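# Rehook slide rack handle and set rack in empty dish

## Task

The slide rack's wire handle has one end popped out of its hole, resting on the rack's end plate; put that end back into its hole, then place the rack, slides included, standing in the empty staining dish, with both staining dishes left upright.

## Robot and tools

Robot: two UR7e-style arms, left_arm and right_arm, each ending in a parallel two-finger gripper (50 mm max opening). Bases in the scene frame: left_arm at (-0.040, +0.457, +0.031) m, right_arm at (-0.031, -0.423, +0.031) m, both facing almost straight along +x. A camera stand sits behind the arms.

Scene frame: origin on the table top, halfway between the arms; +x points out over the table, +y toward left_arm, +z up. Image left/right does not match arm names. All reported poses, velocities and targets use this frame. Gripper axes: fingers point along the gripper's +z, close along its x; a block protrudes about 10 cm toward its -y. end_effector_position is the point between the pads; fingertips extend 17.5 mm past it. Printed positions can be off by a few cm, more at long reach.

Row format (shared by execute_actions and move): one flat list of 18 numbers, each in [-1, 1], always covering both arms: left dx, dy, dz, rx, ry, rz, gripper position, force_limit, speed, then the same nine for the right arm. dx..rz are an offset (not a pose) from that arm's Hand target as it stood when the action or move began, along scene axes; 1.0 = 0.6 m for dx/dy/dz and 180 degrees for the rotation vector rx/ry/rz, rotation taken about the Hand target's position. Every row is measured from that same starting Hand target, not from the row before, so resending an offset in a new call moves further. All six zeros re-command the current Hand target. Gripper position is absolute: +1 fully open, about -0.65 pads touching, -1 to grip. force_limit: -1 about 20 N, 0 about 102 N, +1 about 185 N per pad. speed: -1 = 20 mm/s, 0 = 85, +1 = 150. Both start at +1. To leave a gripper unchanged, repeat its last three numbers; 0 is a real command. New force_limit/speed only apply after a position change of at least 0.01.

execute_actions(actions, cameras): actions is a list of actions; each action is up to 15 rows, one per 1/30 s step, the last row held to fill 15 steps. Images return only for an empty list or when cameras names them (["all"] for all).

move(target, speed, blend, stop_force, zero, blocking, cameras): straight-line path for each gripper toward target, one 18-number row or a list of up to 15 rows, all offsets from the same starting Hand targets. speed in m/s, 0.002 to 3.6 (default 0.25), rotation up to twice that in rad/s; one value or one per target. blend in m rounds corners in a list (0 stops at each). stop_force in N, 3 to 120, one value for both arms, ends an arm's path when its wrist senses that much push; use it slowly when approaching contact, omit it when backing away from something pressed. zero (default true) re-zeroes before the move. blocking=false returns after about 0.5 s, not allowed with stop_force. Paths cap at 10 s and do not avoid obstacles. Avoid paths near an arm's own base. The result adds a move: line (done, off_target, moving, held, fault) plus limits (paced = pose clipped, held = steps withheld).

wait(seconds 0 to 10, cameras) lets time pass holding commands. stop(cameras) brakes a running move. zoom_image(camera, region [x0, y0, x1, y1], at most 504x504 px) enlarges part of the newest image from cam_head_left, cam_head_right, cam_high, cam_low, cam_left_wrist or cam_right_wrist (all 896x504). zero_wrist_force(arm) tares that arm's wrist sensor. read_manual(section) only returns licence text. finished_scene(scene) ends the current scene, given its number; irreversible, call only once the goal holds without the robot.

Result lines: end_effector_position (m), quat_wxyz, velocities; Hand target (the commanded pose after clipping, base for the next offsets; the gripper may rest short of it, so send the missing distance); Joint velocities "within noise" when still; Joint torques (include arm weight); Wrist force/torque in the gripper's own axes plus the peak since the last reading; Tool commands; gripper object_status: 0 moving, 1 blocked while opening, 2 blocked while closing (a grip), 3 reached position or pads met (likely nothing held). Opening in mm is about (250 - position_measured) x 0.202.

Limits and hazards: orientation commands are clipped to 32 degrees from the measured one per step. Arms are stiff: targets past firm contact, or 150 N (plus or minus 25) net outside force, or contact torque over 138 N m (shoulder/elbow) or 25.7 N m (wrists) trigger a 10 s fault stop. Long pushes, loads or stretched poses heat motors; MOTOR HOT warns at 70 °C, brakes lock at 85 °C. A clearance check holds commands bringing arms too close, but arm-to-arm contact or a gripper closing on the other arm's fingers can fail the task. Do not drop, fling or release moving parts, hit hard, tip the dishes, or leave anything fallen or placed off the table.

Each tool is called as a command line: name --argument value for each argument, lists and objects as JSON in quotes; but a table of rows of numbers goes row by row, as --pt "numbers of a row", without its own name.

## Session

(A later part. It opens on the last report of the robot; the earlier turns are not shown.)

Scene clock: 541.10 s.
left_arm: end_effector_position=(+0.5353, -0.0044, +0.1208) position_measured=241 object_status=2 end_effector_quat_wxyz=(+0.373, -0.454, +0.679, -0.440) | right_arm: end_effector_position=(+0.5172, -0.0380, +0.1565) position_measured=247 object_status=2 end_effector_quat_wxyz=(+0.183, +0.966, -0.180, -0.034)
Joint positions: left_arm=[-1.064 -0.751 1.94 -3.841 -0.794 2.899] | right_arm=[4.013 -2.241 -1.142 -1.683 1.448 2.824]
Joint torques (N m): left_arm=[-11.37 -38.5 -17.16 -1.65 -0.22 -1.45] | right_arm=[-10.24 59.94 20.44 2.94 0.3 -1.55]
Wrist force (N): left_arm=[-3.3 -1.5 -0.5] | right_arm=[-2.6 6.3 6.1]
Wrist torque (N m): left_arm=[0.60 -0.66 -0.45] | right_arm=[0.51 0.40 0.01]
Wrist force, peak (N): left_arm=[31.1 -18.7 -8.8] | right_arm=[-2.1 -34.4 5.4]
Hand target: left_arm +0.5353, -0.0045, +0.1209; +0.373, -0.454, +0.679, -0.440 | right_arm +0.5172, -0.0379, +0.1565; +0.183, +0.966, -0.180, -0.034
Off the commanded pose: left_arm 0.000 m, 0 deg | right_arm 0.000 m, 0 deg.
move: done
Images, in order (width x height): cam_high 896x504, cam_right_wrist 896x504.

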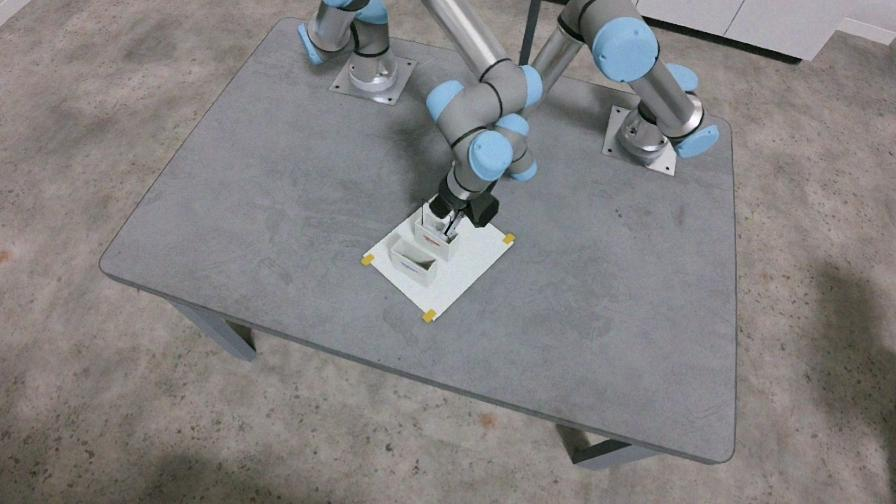

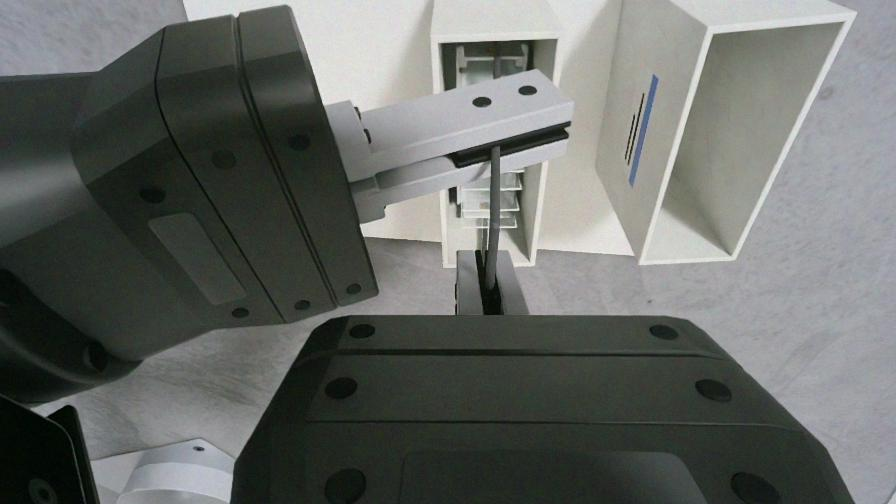

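move --pt "0.0023 0.0063 0 0 0 0 -1 -0.9 -0.6 0 0 0 0 0 0 -0.97 0.1 -0.6" --pt "-0.0010 0.0073 0 0 0 0.0085 -1 -0.9 -0.6 -0.0019 0.0002 0 0 0 0.0085 -0.97 0.1 -0.6" --pt "-0.0033 0.0010 0 0 0 0.0085 -1 -0.9 -0.6 -0.0019 0.0002 0 0 0 0.0085 -0.97 0.1 -0.6" --speed 0.015 --cameras '["cam_high","cam_right_wrist"]'

zoom_image --camera "cam_right_wrist" --region '[460, 20, 540, 90]'

zoom_image --camera "cam_right_wrist" --region '[440, 150, 540, 300]'

Scene clock: 546.77 s.
left_arm: end_effector_position=(+0.5334, -0.0038, +0.1208) position_measured=241 object_status=2 end_effector_quat_wxyz=(+0.379, -0.463, +0.673, -0.435) | right_arm: end_effector_position=(+0.5160, -0.0379, +0.1565) position_measured=247 object_status=2 end_effector_quat_wxyz=(+0.183, +0.968, -0.167, -0.031)
Joint positions: left_arm=[-1.075 -0.753 1.939 -3.82 -0.76 2.873] | right_arm=[4.017 -2.236 -1.152 -1.676 1.44 2.803]
Joint torques (N m): left_arm=[-6.15 -37.67 -13.17 -2.7 -1.44 -0.82] | right_arm=[-7.51 57.14 27.3 3.94 -1.31 0.83]
Wrist force (N): left_arm=[-2.4 -1.5 -1.7] | right_arm=[-2.0 5.1 6.2]
Wrist torque (N m): left_arm=[0.63 -0.68 -0.44] | right_arm=[0.46 0.43 0.24]
Wrist force, peak (N): left_arm=[33.4 -20.3 -10.8] | right_arm=[-0.7 -37.1 6.0]
Hand target: left_arm +0.5333, -0.0039, +0.1209; +0.379, -0.463, +0.673, -0.435 | right_arm +0.5161, -0.0378, +0.1565; +0.183, +0.968, -0.167, -0.031
Off the commanded pose: left_arm 0.000 m, 0 deg | right_arm 0.000 m, 0 deg.
move: done
Images, in order (width x height): cam_high 896x504, cam_right_wrist 896x504.

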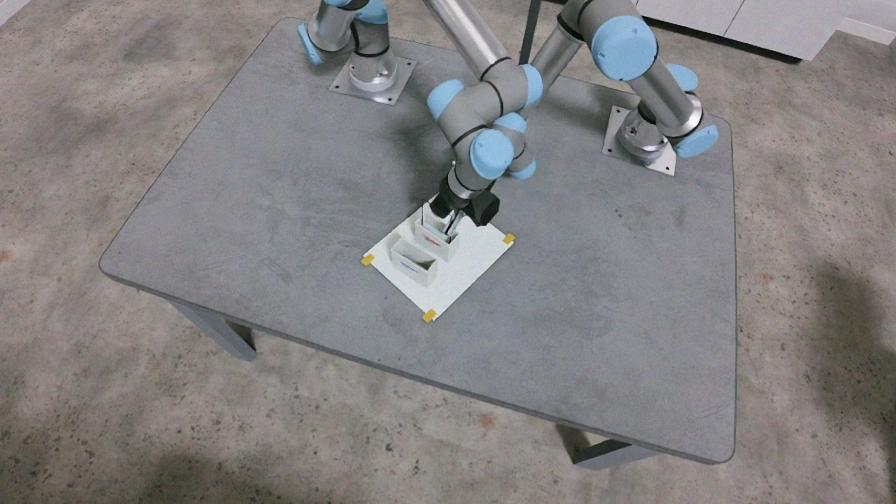

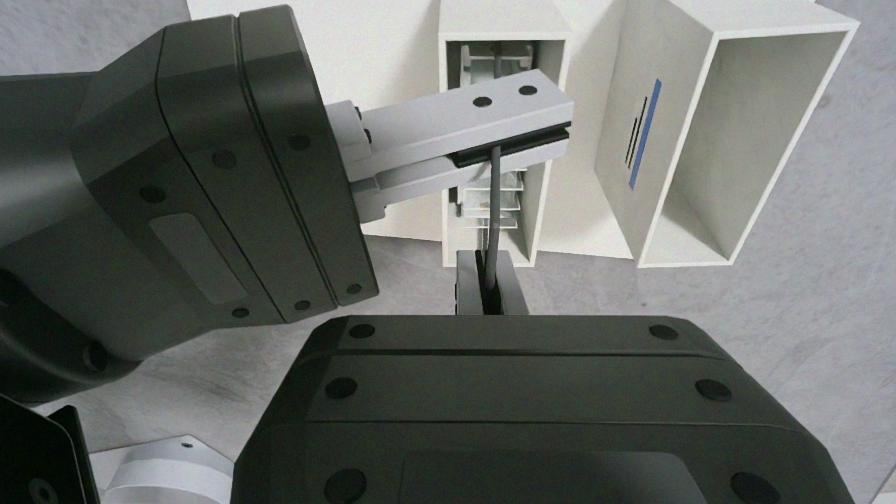

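Scaled by 6.300 from the camera's 896x504 image, which has a finer 1280x720 frame.

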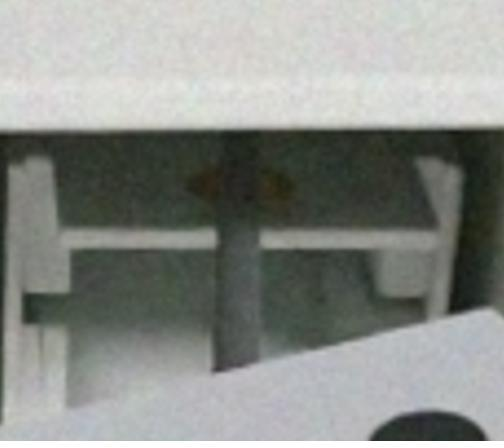

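Scaled by 3.360 from the camera's 896x504 image, which has a finer 1280x720 frame.

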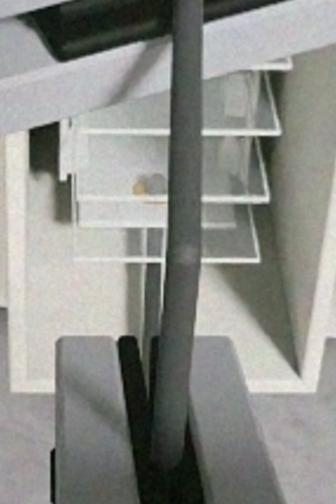

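move --pt "-0.0009 -0.0024 0 0 0 0 -1 -0.9 -0.6 0 0 0 0 0 0 -0.97 0.1 -0.6" --speed 0.01 --cameras '["cam_right_wrist"]'

zoom_image --camera "cam_right_wrist" --region '[460, 20, 540, 90]'

move --pt "0.0009 0.0024 0 0 0 0 -1 -0.9 -0.6 0 0 0 0 0 0 -0.97 0.1 -0.6" --pt "0.0009 0.0024 0 0 0 0 0.3 -0.9 -0.6 0 0 0 0 0 0 -0.97 0.1 -0.6" --pt "-0.06 0.02 0 0 0 0 0.3 -0.9 -0.6 0 0 0 0 0 0 -0.97 0.1 -0.6" --pt "-0.06 0.02 0 0 0 0 0.3 -0.9 -0.6 0 0 0.01 0 0 0 -0.97 0.1 -0.6" --speed 0.06 --cameras '["cam_high","cam_right_wrist","cam_left_wrist"]'

zoom_image --camera "cam_right_wrist" --region '[440, 20, 600, 250]'

zoom_image --camera "cam_high" --region '[410, 205, 470, 265]'

Scene clock: 550.17 s.
left_arm: end_effector_position=(+0.5328, -0.0053, +0.1209) position_measured=241 object_status=2 end_effector_quat_wxyz=(+0.379, -0.463, +0.673, -0.435) | right_arm: end_effector_position=(+0.5161, -0.0378, +0.1565) position_measured=247 object_status=2 end_effector_quat_wxyz=(+0.183, +0.968, -0.167, -0.031)
Joint positions: left_arm=[-1.077 -0.753 1.937 -3.818 -0.759 2.871] | right_arm=[4.017 -2.236 -1.152 -1.676 1.44 2.803]
Joint torques (N m): left_arm=[-23.48 -40.01 -25.45 -1.88 -1.94 -1.73] | right_arm=[-2.79 41.7 40.54 5.88 2.45 0.86]
Wrist force (N): left_arm=[-16.8 8.0 2.2] | right_arm=[-2.5 24.1 5.1]
Wrist torque (N m): left_arm=[0.84 -0.69 -0.69] | right_arm=[0.63 0.37 0.24]
Wrist force, peak (N): left_arm=[-16.8 8.1 2.2] | right_arm=[-2.6 24.1 5.0]
Hand target: left_arm +0.5328, -0.0053, +0.1209; +0.379, -0.463, +0.673, -0.435 | right_arm +0.5161, -0.0378, +0.1565; +0.183, +0.968, -0.167, -0.031
Off the commanded pose: left_arm 0.000 m, 0 deg | right_arm 0.000 m, 0 deg.
move: done
Images, in order (width x height): cam_right_wrist 896x504.

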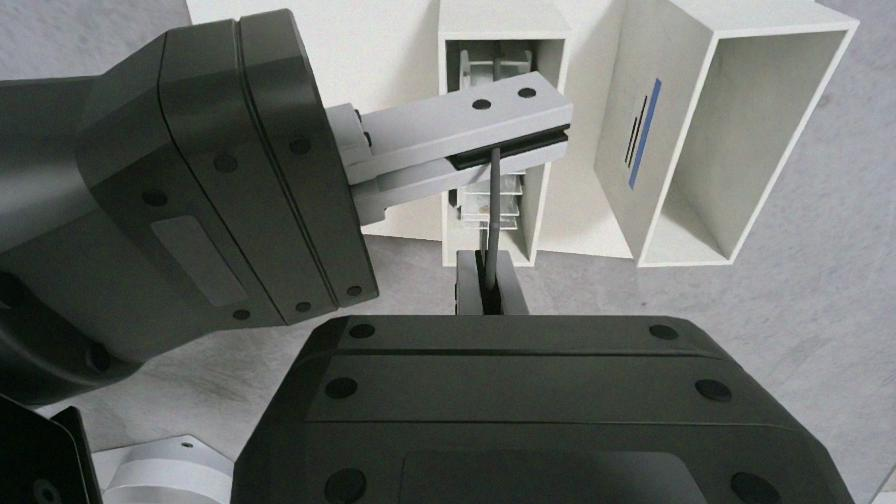

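Scaled by 6.300 from the camera's 896x504 image, which has a finer 1280x720 frame.

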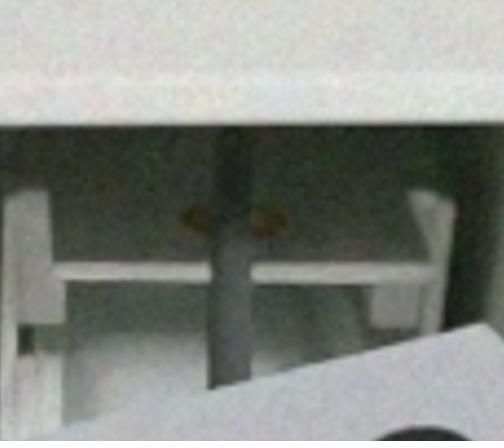

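Scene clock: 552.90 s.
left_arm: end_effector_position=(+0.4968, +0.0067, +0.1209) position_measured=107 object_status=3 end_effector_quat_wxyz=(+0.379, -0.463, +0.673, -0.435) | right_arm: end_effector_position=(+0.5161, -0.0378, +0.1626) position_measured=247 object_status=2 end_effector_quat_wxyz=(+0.183, +0.968, -0.167, -0.031)
Joint positions: left_arm=[-1.135 -0.788 2.041 -3.855 -0.709 2.829] | right_arm=[4.017 -2.232 -1.142 -1.689 1.44 2.803]
Joint torques (N m): left_arm=[9.07 -33.15 -14.58 -0.34 -2.18 2.55] | right_arm=[11.05 41.67 16.27 4.29 1.9 0.79]
Wrist force (N): left_arm=[3.3 0.1 -1.9] | right_arm=[-2.4 1.9 3.0]
Wrist torque (N m): left_arm=[0.67 -0.94 -0.32] | right_arm=[0.54 0.44 0.23]
Wrist force, peak (N): left_arm=[-16.7 8.2 2.4] | right_arm=[-2.7 24.1 5.0]
Hand target: left_arm +0.4968, +0.0067, +0.1209; +0.379, -0.463, +0.673, -0.435 | right_arm +0.5161, -0.0378, +0.1625; +0.183, +0.968, -0.167, -0.031
Off the commanded pose: left_arm 0.000 m, 0 deg | right_arm 0.000 m, 0 deg.
move: done
Images, in order (width x height): cam_high 896x504, cam_left_wrist 896x504, cam_right_wrist 896x504.

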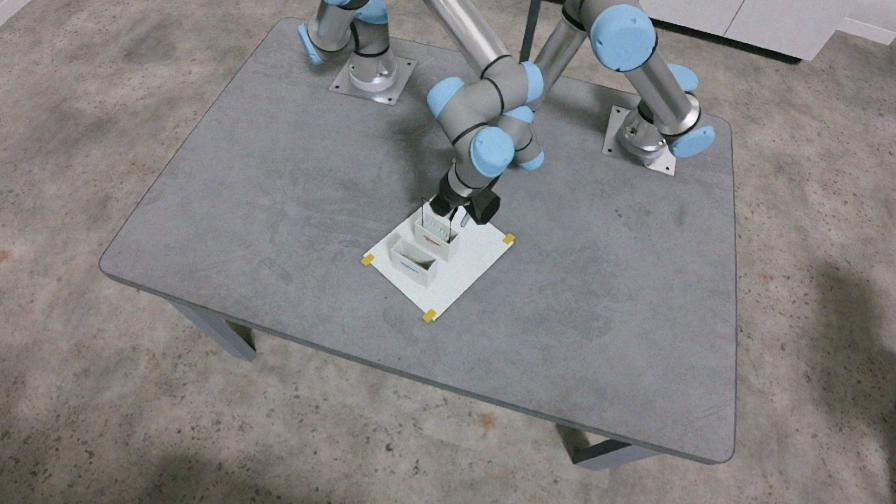

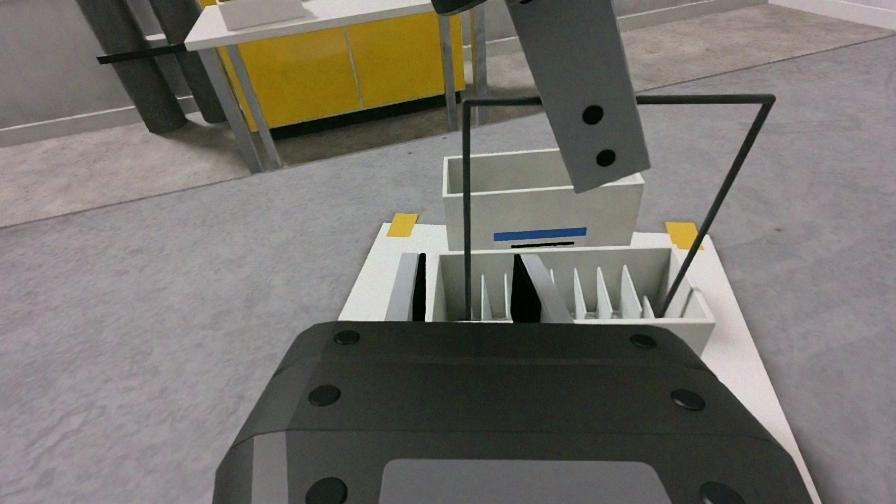

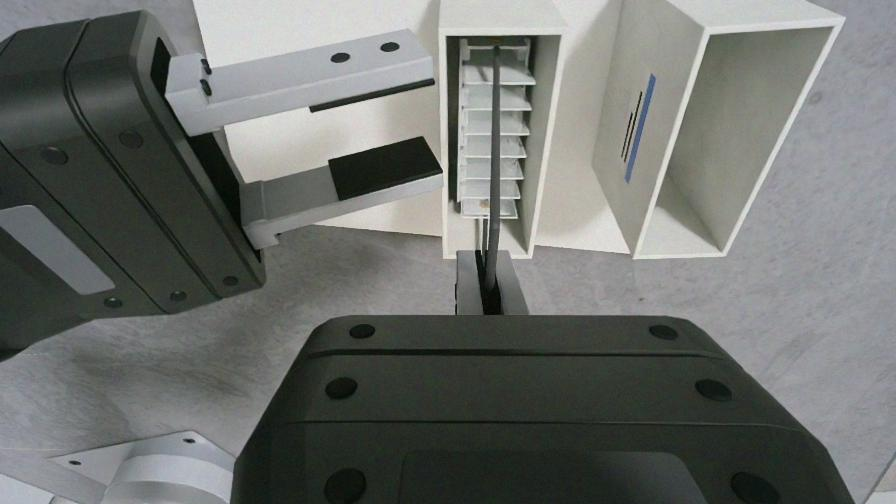

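Scaled by 2.191 from the camera's 896x504 image, which has a finer 1280x720 frame.

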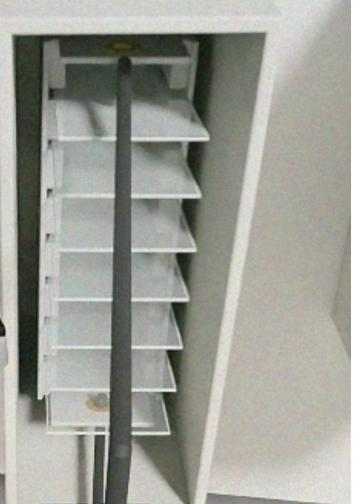

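Scaled by 8.400 from the camera's 896x504 image, which has a finer 1280x720 frame.

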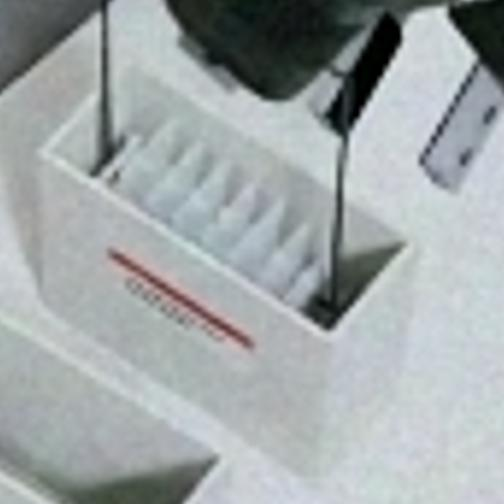

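move --pt "0 0 0 0 0 0 0.3 -0.9 -0.6 0 0 0.012 0 0 0 -0.97 0.1 -0.6" --speed 0.03 --cameras '["cam_high","cam_right_wrist","cam_left_wrist"]'

zoom_image --camera "cam_left_wrist" --region '[420, 160, 740, 330]'

zoom_image --camera "cam_right_wrist" --region '[460, 20, 540, 90]'

Scene clock: 555.20 s.
left_arm: end_effector_position=(+0.4968, +0.0067, +0.1209) position_measured=107 object_status=3 end_effector_quat_wxyz=(+0.379, -0.463, +0.673, -0.435) | right_arm: end_effector_position=(+0.5161, -0.0378, +0.1699) position_measured=247 object_status=2 end_effector_quat_wxyz=(+0.183, +0.968, -0.167, -0.031)
Joint positions: left_arm=[-1.135 -0.788 2.041 -3.855 -0.709 2.829] | right_arm=[4.017 -2.228 -1.13 -1.706 1.44 2.803]
Joint torques (N m): left_arm=[9.44 -32.59 -7.29 -0.54 -1.96 2.41] | right_arm=[9.28 52.1 23.78 2.81 1.14 0.54]
Wrist force (N): left_arm=[3.3 0.1 -1.9] | right_arm=[-2.4 1.0 3.0]
Wrist torque (N m): left_arm=[0.67 -0.93 -0.32] | right_arm=[0.51 0.42 0.23]
Wrist force, peak (N): left_arm=[3.6 0.1 -2.2] | right_arm=[-2.5 1.4 3.5]
Hand target: left_arm +0.4968, +0.0067, +0.1209; +0.379, -0.463, +0.673, -0.435 | right_arm +0.5161, -0.0378, +0.1697; +0.183, +0.968, -0.167, -0.031
Off the commanded pose: left_arm 0.000 m, 0 deg | right_arm 0.000 m, 0 deg.
move: done
Images, in order (width x height): cam_high 896x504, cam_left_wrist 896x504, cam_right_wrist 896x504.

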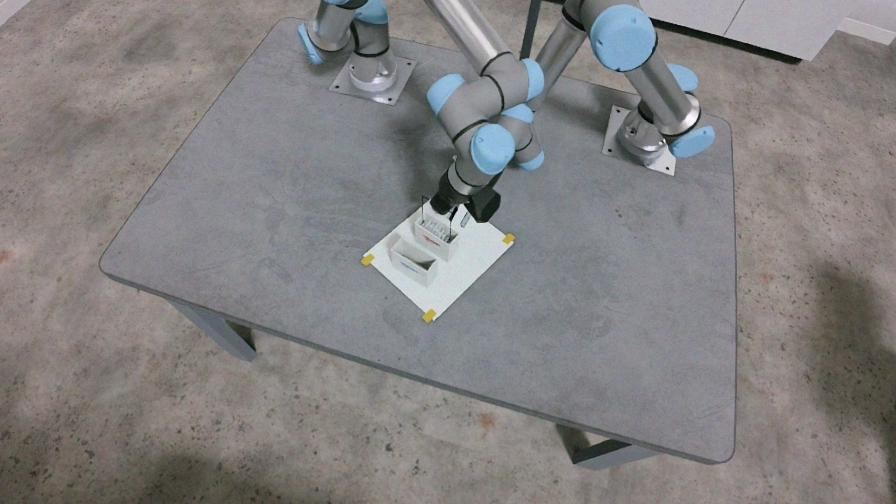

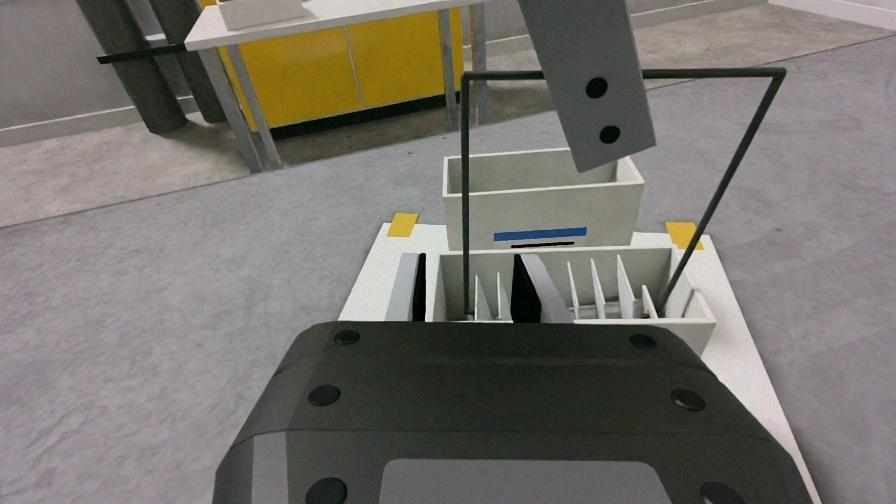

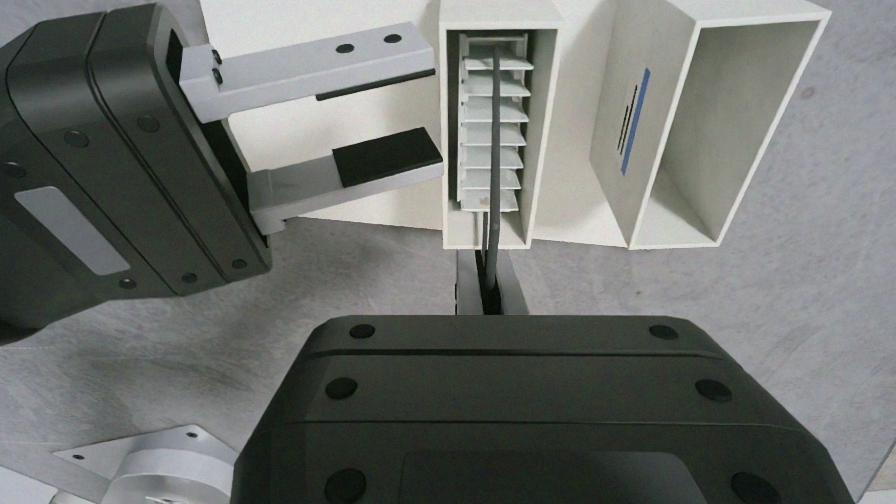

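Scaled by 1.575 from the camera's 896x504 image, which has a finer 1280x720 frame.

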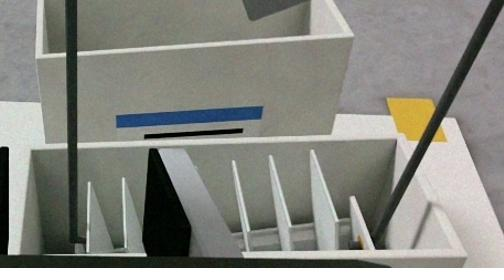

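Scaled by 6.300 from the camera's 896x504 image, which has a finer 1280x720 frame.

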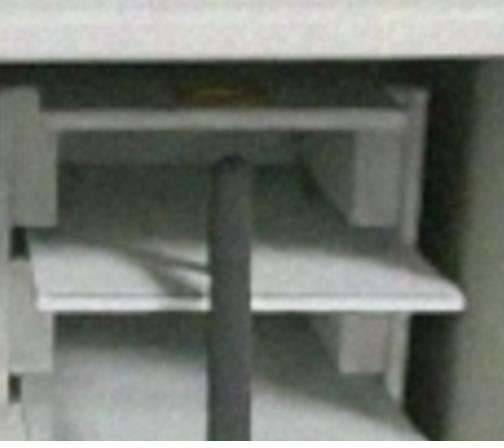

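move --pt "0 0 0.0187 0.0217 -0.0060 -0.0080 0.3 -0.9 -0.6 -0.0044 -0.0121 -0.0090 0.0225 -0.0082 0 -0.97 0.1 -0.6" --pt "0.057 -0.025 0.0187 0.0217 -0.0060 -0.0080 0.3 -0.9 -0.6 -0.0044 -0.0121 -0.0090 0.0225 -0.0082 0 -0.97 0.1 -0.6" --speed 0.04 --cameras '["cam_left_wrist","cam_right_wrist","cam_high"]'

zoom_image --camera "cam_right_wrist" --region '[440, 20, 600, 250]'

Scene clock: 566.47 s.
left_arm: end_effector_position=(+0.5310, -0.0083, +0.1319) position_measured=107 object_status=3 end_effector_quat_wxyz=(+0.395, -0.437, +0.690, -0.421) | right_arm: end_effector_position=(+0.5134, -0.0451, +0.1643) position_measured=247 object_status=2 end_effector_quat_wxyz=(+0.147, +0.974, -0.168, -0.025)
Joint positions: left_arm=[-1.083 -0.777 1.939 -3.794 -0.753 2.944] | right_arm=[4.005 -2.17 -1.242 -1.579 1.461 2.782]
Joint torques (N m): left_arm=[-9.35 -52.77 -4.15 -5.42 3.45 -2.19] | right_arm=[11.99 40.53 37.93 2.24 -3 1.07]
Wrist force (N): left_arm=[3.0 0.5 -1.9] | right_arm=[-2.1 2.1 2.6]
Wrist torque (N m): left_arm=[0.75 -0.93 -0.36] | right_arm=[0.47 0.39 0.26]
Wrist force, peak (N): left_arm=[3.4 0.3 -2.8] | right_arm=[-2.4 2.3 3.1]
Hand target: left_arm +0.5310, -0.0083, +0.1321; +0.395, -0.437, +0.689, -0.421 | right_arm +0.5134, -0.0451, +0.1643; +0.147, +0.974, -0.168, -0.025
Off the commanded pose: left_arm 0.000 m, 0 deg | right_arm 0.000 m, 0 deg.
move: done
Images, in order (width x height): cam_high 896x504, cam_left_wrist 896x504, cam_right_wrist 896x504.

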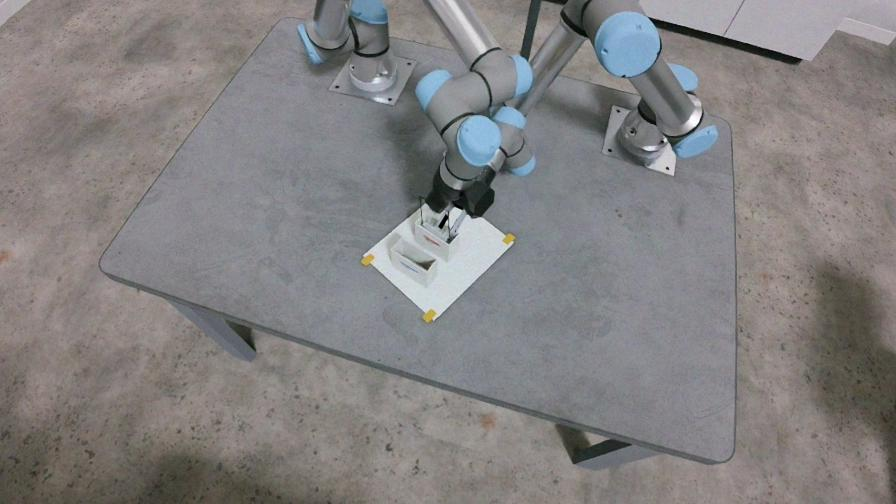

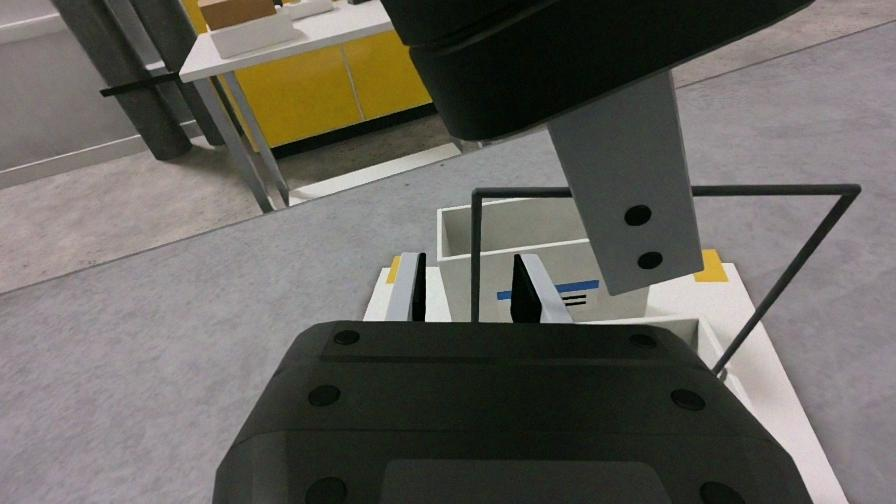

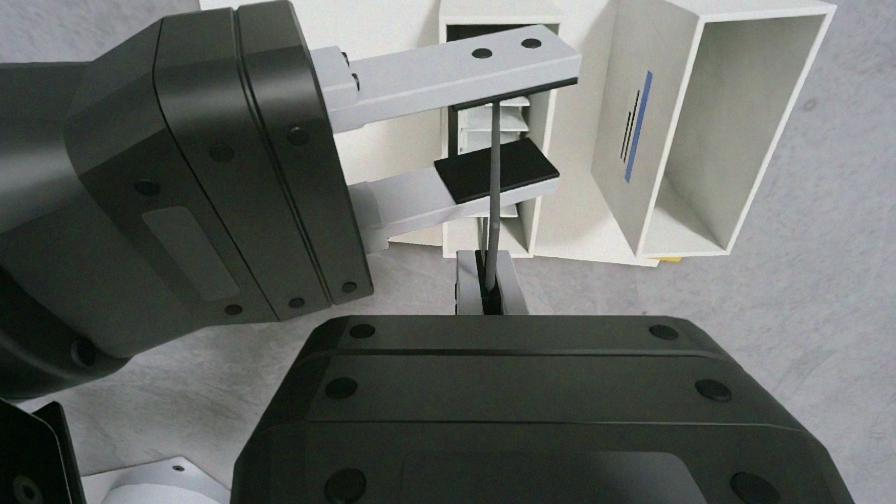

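Scaled by 2.191 from the camera's 896x504 image, which has a finer 1280x720 frame.

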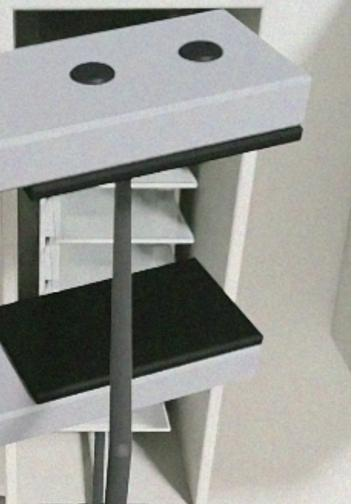

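move --pt "-0.0011 -0.0036 0.0067 0 0 0 0.3 -0.9 -0.6 0 0 0 0 0 0 -0.97 0.1 -0.6" --pt "-0.0011 -0.0036 0.0067 0 0 0 -1 -0.9 -0.6 0 0 0 0 0 0 -0.97 0.1 -0.6" --pt "-0.0034 -0.0099 0.0067 0 0 0 -1 -0.9 -0.6 0 0 0 0 0 0 -0.97 0.1 -0.6" --pt "-0.0062 -0.0177 0.0067 0 0 0 -1 -0.9 -0.6 -0.0028 -0.0078 0 0 0 0 -0.97 0.1 -0.6" --speed 0.02 --cameras '["cam_high","cam_right_wrist"]'

zoom_image --camera "cam_right_wrist" --region '[440, 20, 600, 250]'

zoom_image --camera "cam_high" --region '[410, 205, 470, 265]'

Scene clock: 573.97 s.
left_arm: end_effector_position=(+0.5272, -0.0191, +0.1361) position_measured=240 object_status=2 end_effector_quat_wxyz=(+0.395, -0.437, +0.689, -0.421) | right_arm: end_effector_position=(+0.5113, -0.0504, +0.1642) position_measured=247 object_status=2 end_effector_quat_wxyz=(+0.148, +0.974, -0.168, -0.025)
Joint positions: left_arm=[-1.099 -0.782 1.924 -3.767 -0.74 2.933] | right_arm=[4.002 -2.16 -1.259 -1.574 1.461 2.78]
Joint torques (N m): left_arm=[-25.82 -54.18 -21.32 -7.31 -9.9 0.72] | right_arm=[14.33 30.53 49.29 13.86 1.68 -0.48]
Wrist force (N): left_arm=[-42.7 25.8 8.1] | right_arm=[-2.5 56.3 3.3]
Wrist torque (N m): left_arm=[1.29 -0.63 -1.04] | right_arm=[0.90 0.34 0.30]
Wrist force, peak (N): left_arm=[-47.0 27.4 8.7] | right_arm=[-2.4 59.9 3.1]
Hand target: left_arm +0.5272, -0.0189, +0.1361; +0.395, -0.437, +0.689, -0.421 | right_arm +0.5118, -0.0498, +0.1643; +0.147, +0.974, -0.168, -0.025
Off the commanded pose: left_arm 0.000 m, 0 deg | right_arm 0.001 m, 0 deg.
move: done
Images, in order (width x height): cam_high 896x504, cam_right_wrist 896x504.

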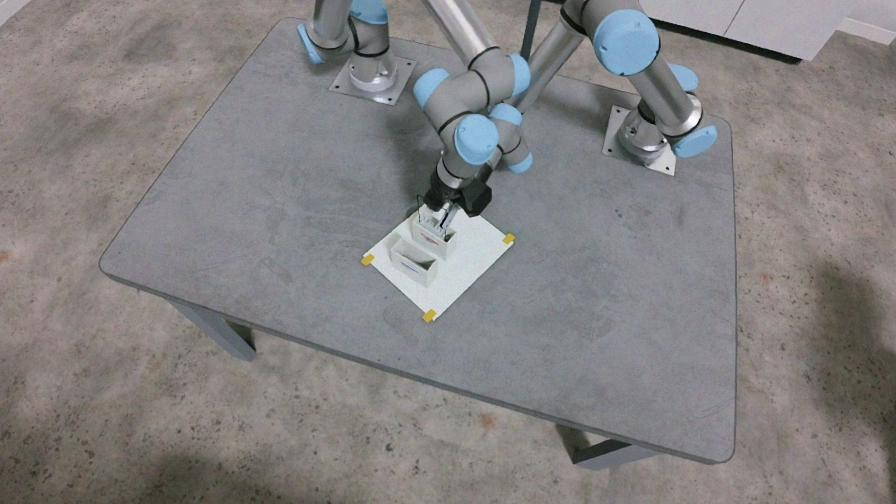

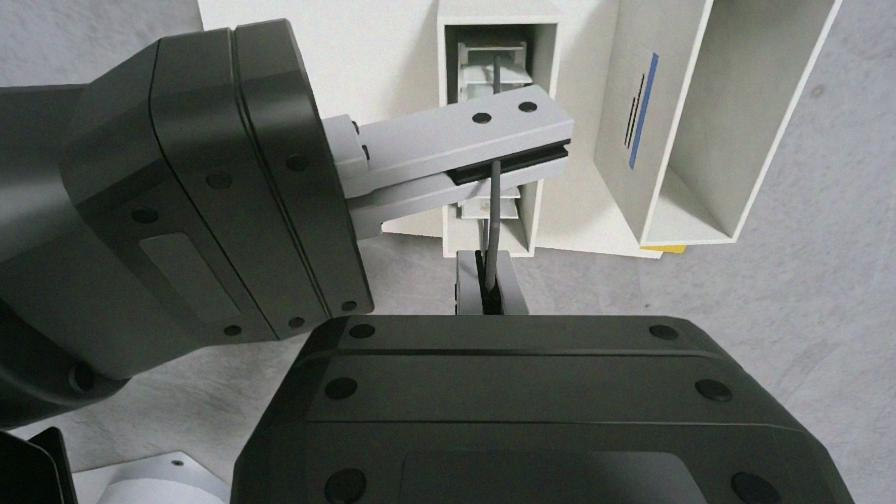

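Scaled by 2.191 from the camera's 896x504 image, which has a finer 1280x720 frame.

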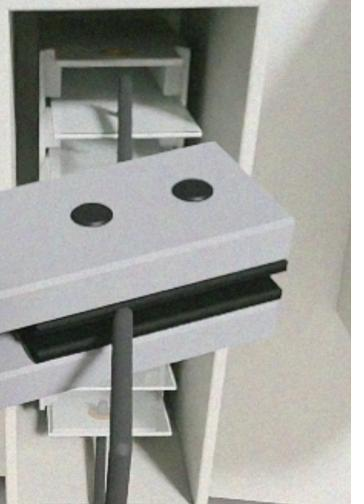

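Scaled by 8.400 from the camera's 896x504 image, which has a finer 1280x720 frame.

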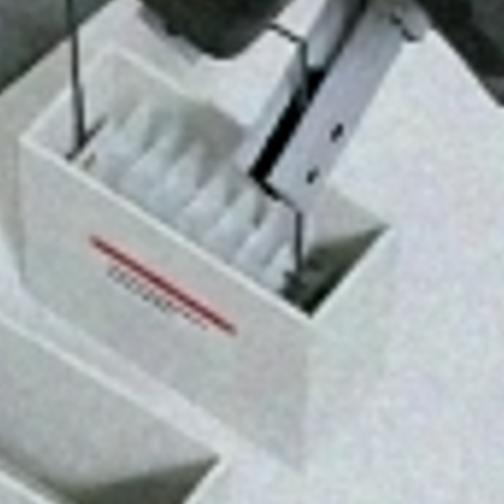

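move --pt "0.0051 0.0141 0 0 0 0 -1 -0.9 -0.6 0 0 0 0 0 0 -0.97 0.1 -0.6" --speed 0.02

move --pt "0.0058 0.0158 -0.0280 -0.0437 0.0113 0.0160 -1 -0.9 -0.6 0.0084 0.0232 -0.0180 -0.0449 0.0163 0 -0.97 0.1 -0.6" --speed 0.02 --cameras '["cam_high","cam_right_wrist"]'

zoom_image --camera "cam_right_wrist" --region '[460, 20, 540, 90]'

Scene clock: 575.77 s.
left_arm: end_effector_position=(+0.5302, -0.0106, +0.1363) position_measured=240 object_status=2 end_effector_quat_wxyz=(+0.395, -0.437, +0.690, -0.421) end_effector_velocity=(+0.000, +0.001, +0.000) end_effector_angular_velocity=(+0.001, -0.002, +0.003) | right_arm: end_effector_position=(+0.5117, -0.0495, +0.1643) position_measured=247 object_status=2 end_effector_quat_wxyz=(+0.147, +0.974, -0.168, -0.025)
Joint positions: left_arm=[-1.086 -0.786 1.937 -3.783 -0.751 2.942] | right_arm=[4.002 -2.16 -1.258 -1.572 1.461 2.78]
Joint velocities: left_arm=[0 0 0 0 0.005 0] | right_arm=[within noise]
Joint torques (N m): left_arm=[22.7 -30.31 -2.45 1.96 10.14 -0.24] | right_arm=[-8.91 51.87 26.07 -7.75 -1.86 0.72]
Wrist force (N): left_arm=[31.1 -19.7 -10.8] | right_arm=[-0.3 -33.9 7.0]
Wrist torque (N m): left_arm=[0.33 -1.07 -0.04] | right_arm=[0.21 0.39 0.27]
Wrist force, peak (N): left_arm=[-42.9 25.9 8.0] | right_arm=[-2.7 56.5 2.9]
Hand target: left_arm +0.5303, -0.0105, +0.1361; +0.395, -0.437, +0.689, -0.421 | right_arm +0.5118, -0.0498, +0.1643; +0.147, +0.974, -0.168, -0.025
Off the commanded pose: left_arm 0.000 m, 0 deg | right_arm 0.000 m, 0 deg.
move: done

Scene clock: 579.80 s.
left_arm: end_effector_position=(+0.5338, -0.0010, +0.1193) position_measured=240 object_status=2 end_effector_quat_wxyz=(+0.362, -0.488, +0.655, -0.449) | right_arm: end_effector_position=(+0.5168, -0.0358, +0.1535) position_measured=247 object_status=2 end_effector_quat_wxyz=(+0.219, +0.961, -0.166, -0.038) end_effector_velocity=(+0.000, +0.000, +0.000) end_effector_angular_velocity=(+0.003, -0.003, +0.000)
Joint positions: left_arm=[-1.072 -0.75 1.943 -3.831 -0.763 2.801] | right_arm=[4.027 -2.29 -1.07 -1.777 1.42 2.821]
Joint velocities: left_arm=[within noise] | right_arm=[0 0.002 -0.003 0.005 0 0]
Joint torques (N m): left_arm=[25.53 -32.17 8.25 -0.6 4.08 1.76] | right_arm=[-4.27 72.04 11.28 -3.6 -4.43 -0.49]
Wrist force (N): left_arm=[31.5 -17.4 -10.6] | right_arm=[-1.1 -33.1 5.0]
Wrist torque (N m): left_arm=[0.31 -1.02 0.03] | right_arm=[0.22 0.40 0.02]
Wrist force, peak (N): left_arm=[34.2 -21.2 -11.1] | right_arm=[-0.9 -37.4 6.9]
Hand target: left_arm +0.5338, -0.0010, +0.1193; +0.363, -0.488, +0.655, -0.449 | right_arm +0.5168, -0.0358, +0.1535; +0.219, +0.961, -0.166, -0.038
Off the commanded pose: left_arm 0.000 m, 0 deg | right_arm 0.000 m, 0 deg.
move: done
Images, in order (width x height): cam_high 896x504, cam_right_wrist 896x504.

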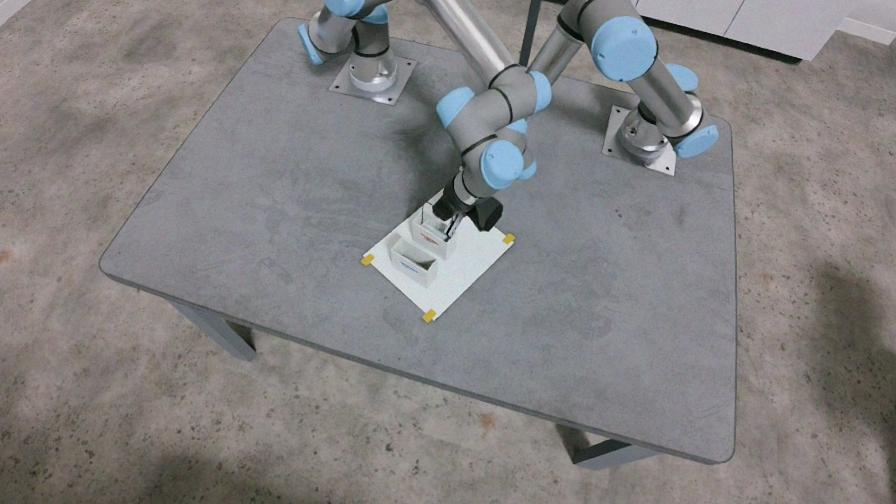

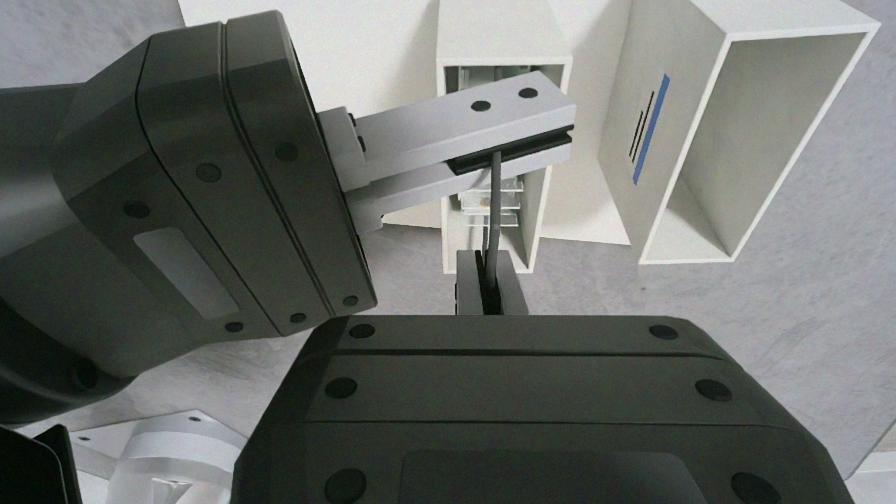

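Scaled by 6.300 from the camera's 896x504 image, which has a finer 1280x720 frame.

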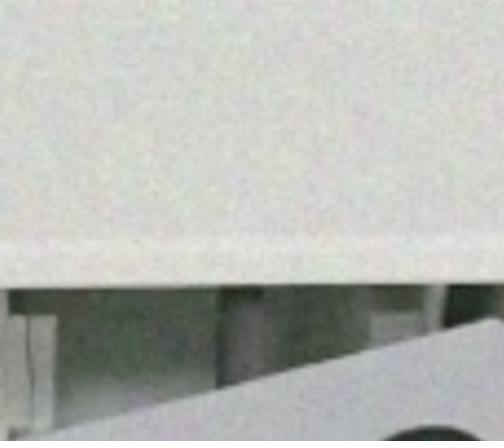

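move --pt "-0.0023 -0.0060 0 0 0 0 -1 -0.9 -0.6 0 0 0 0 0 0 -0.97 0.1 -0.6" --speed 0.01

move --pt "-0.0009 -0.0026 0 0 0 0 -1 -0.9 -0.6 0 0 0 0 0 0 -0.97 0.1 -0.6" --speed 0.01 --cameras '["cam_right_wrist","cam_high"]'

zoom_image --camera "cam_right_wrist" --region '[460, 50, 540, 120]'

zoom_image --camera "cam_high" --region '[410, 205, 470, 265]'

Scene clock: 582.00 s.
left_arm: end_effector_position=(+0.5324, -0.0045, +0.1193) position_measured=240 object_status=2 end_effector_quat_wxyz=(+0.363, -0.488, +0.655, -0.449) | right_arm: end_effector_position=(+0.5168, -0.0360, +0.1535) position_measured=247 object_status=2 end_effector_quat_wxyz=(+0.219, +0.961, -0.166, -0.038)
Joint positions: left_arm=[-1.077 -0.749 1.938 -3.824 -0.758 2.797] | right_arm=[4.026 -2.29 -1.07 -1.777 1.42 2.821]
Joint torques (N m): left_arm=[-14.44 -34.58 -16.5 -0.62 -1.79 -1.47] | right_arm=[-5.94 60.52 22.27 4.13 -0.48 -1.03]
Wrist force (N): left_arm=[-5.6 -6.9 -1.5] | right_arm=[-4.1 7.9 8.2]
Wrist torque (N m): left_arm=[0.50 -0.86 -0.41] | right_arm=[0.52 0.45 -0.03]
Wrist force, peak (N): left_arm=[32.3 -18.0 -11.2] | right_arm=[-0.9 -34.1 5.3]
Hand target: left_arm +0.5324, -0.0046, +0.1193; +0.363, -0.488, +0.655, -0.449 | right_arm +0.5168, -0.0358, +0.1535; +0.219, +0.961, -0.166, -0.038
Off the commanded pose: left_arm 0.000 m, 0 deg | right_arm 0.000 m, 0 deg.
move: done

Scene clock: 582.70 s.
left_arm: end_effector_position=(+0.5319, -0.0061, +0.1193) position_measured=240 object_status=2 end_effector_quat_wxyz=(+0.363, -0.488, +0.655, -0.449) | right_arm: end_effector_position=(+0.5168, -0.0359, +0.1535) position_measured=247 object_status=2 end_effector_quat_wxyz=(+0.219, +0.961, -0.166, -0.038)
Joint positions: left_arm=[-1.08 -0.748 1.936 -3.821 -0.756 2.795] | right_arm=[4.026 -2.29 -1.07 -1.777 1.42 2.821]
Joint torques (N m): left_arm=[-30.43 -35.92 -24 -0.4 -5.2 -1.84] | right_arm=[11.25 48.6 35.62 10.42 -0.5 -1.14]
Wrist force (N): left_arm=[-25.1 -2.9 2.2] | right_arm=[-5.4 28.8 8.9]
Wrist torque (N m): left_arm=[0.54 -0.77 -0.58] | right_arm=[0.66 0.53 -0.02]
Wrist force, peak (N): left_arm=[-25.2 -2.9 2.0] | right_arm=[-5.2 29.2 8.9]
Hand target: left_arm +0.5319, -0.0062, +0.1193; +0.363, -0.488, +0.655, -0.449 | right_arm +0.5168, -0.0358, +0.1535; +0.219, +0.961, -0.166, -0.038
Off the commanded pose: left_arm 0.000 m, 0 deg | right_arm 0.000 m, 0 deg.
move: done
Images, in order (width x height): cam_high 896x504, cam_right_wrist 896x504.

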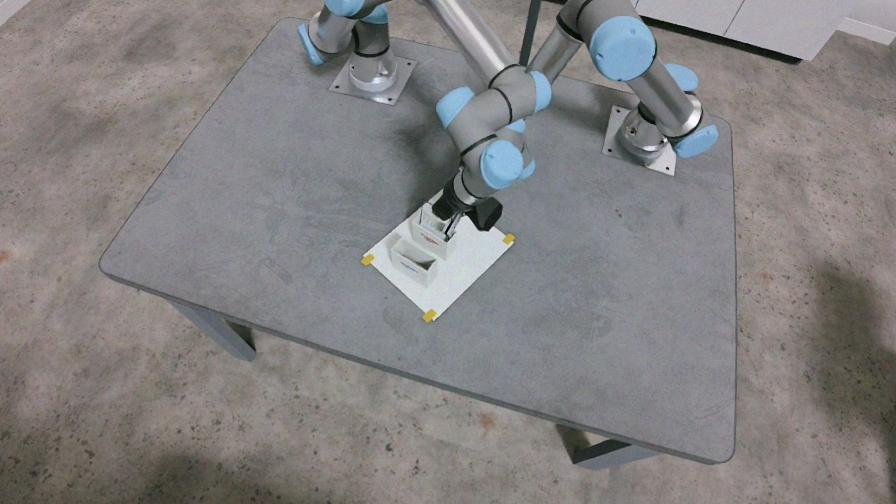

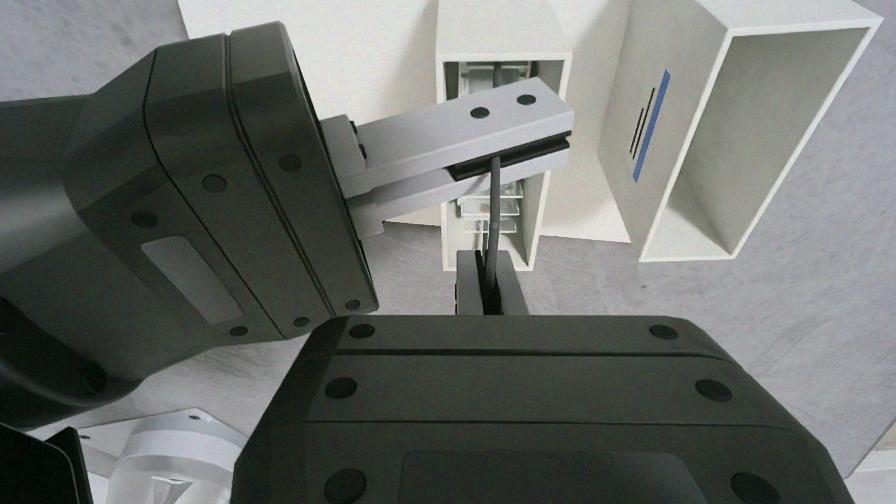

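Scaled by 6.300 from the camera's 896x504 image, which has a finer 1280x720 frame.

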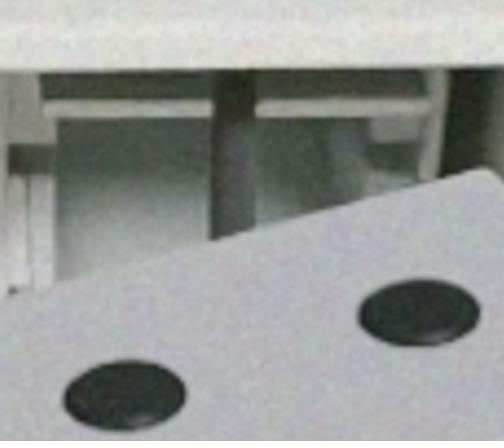

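Scaled by 8.400 from the camera's 896x504 image, which has a finer 1280x720 frame.

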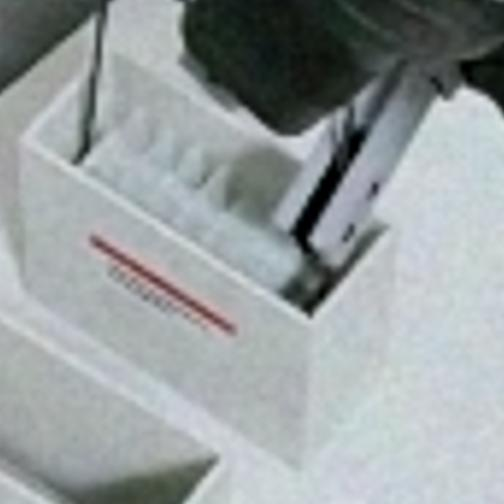

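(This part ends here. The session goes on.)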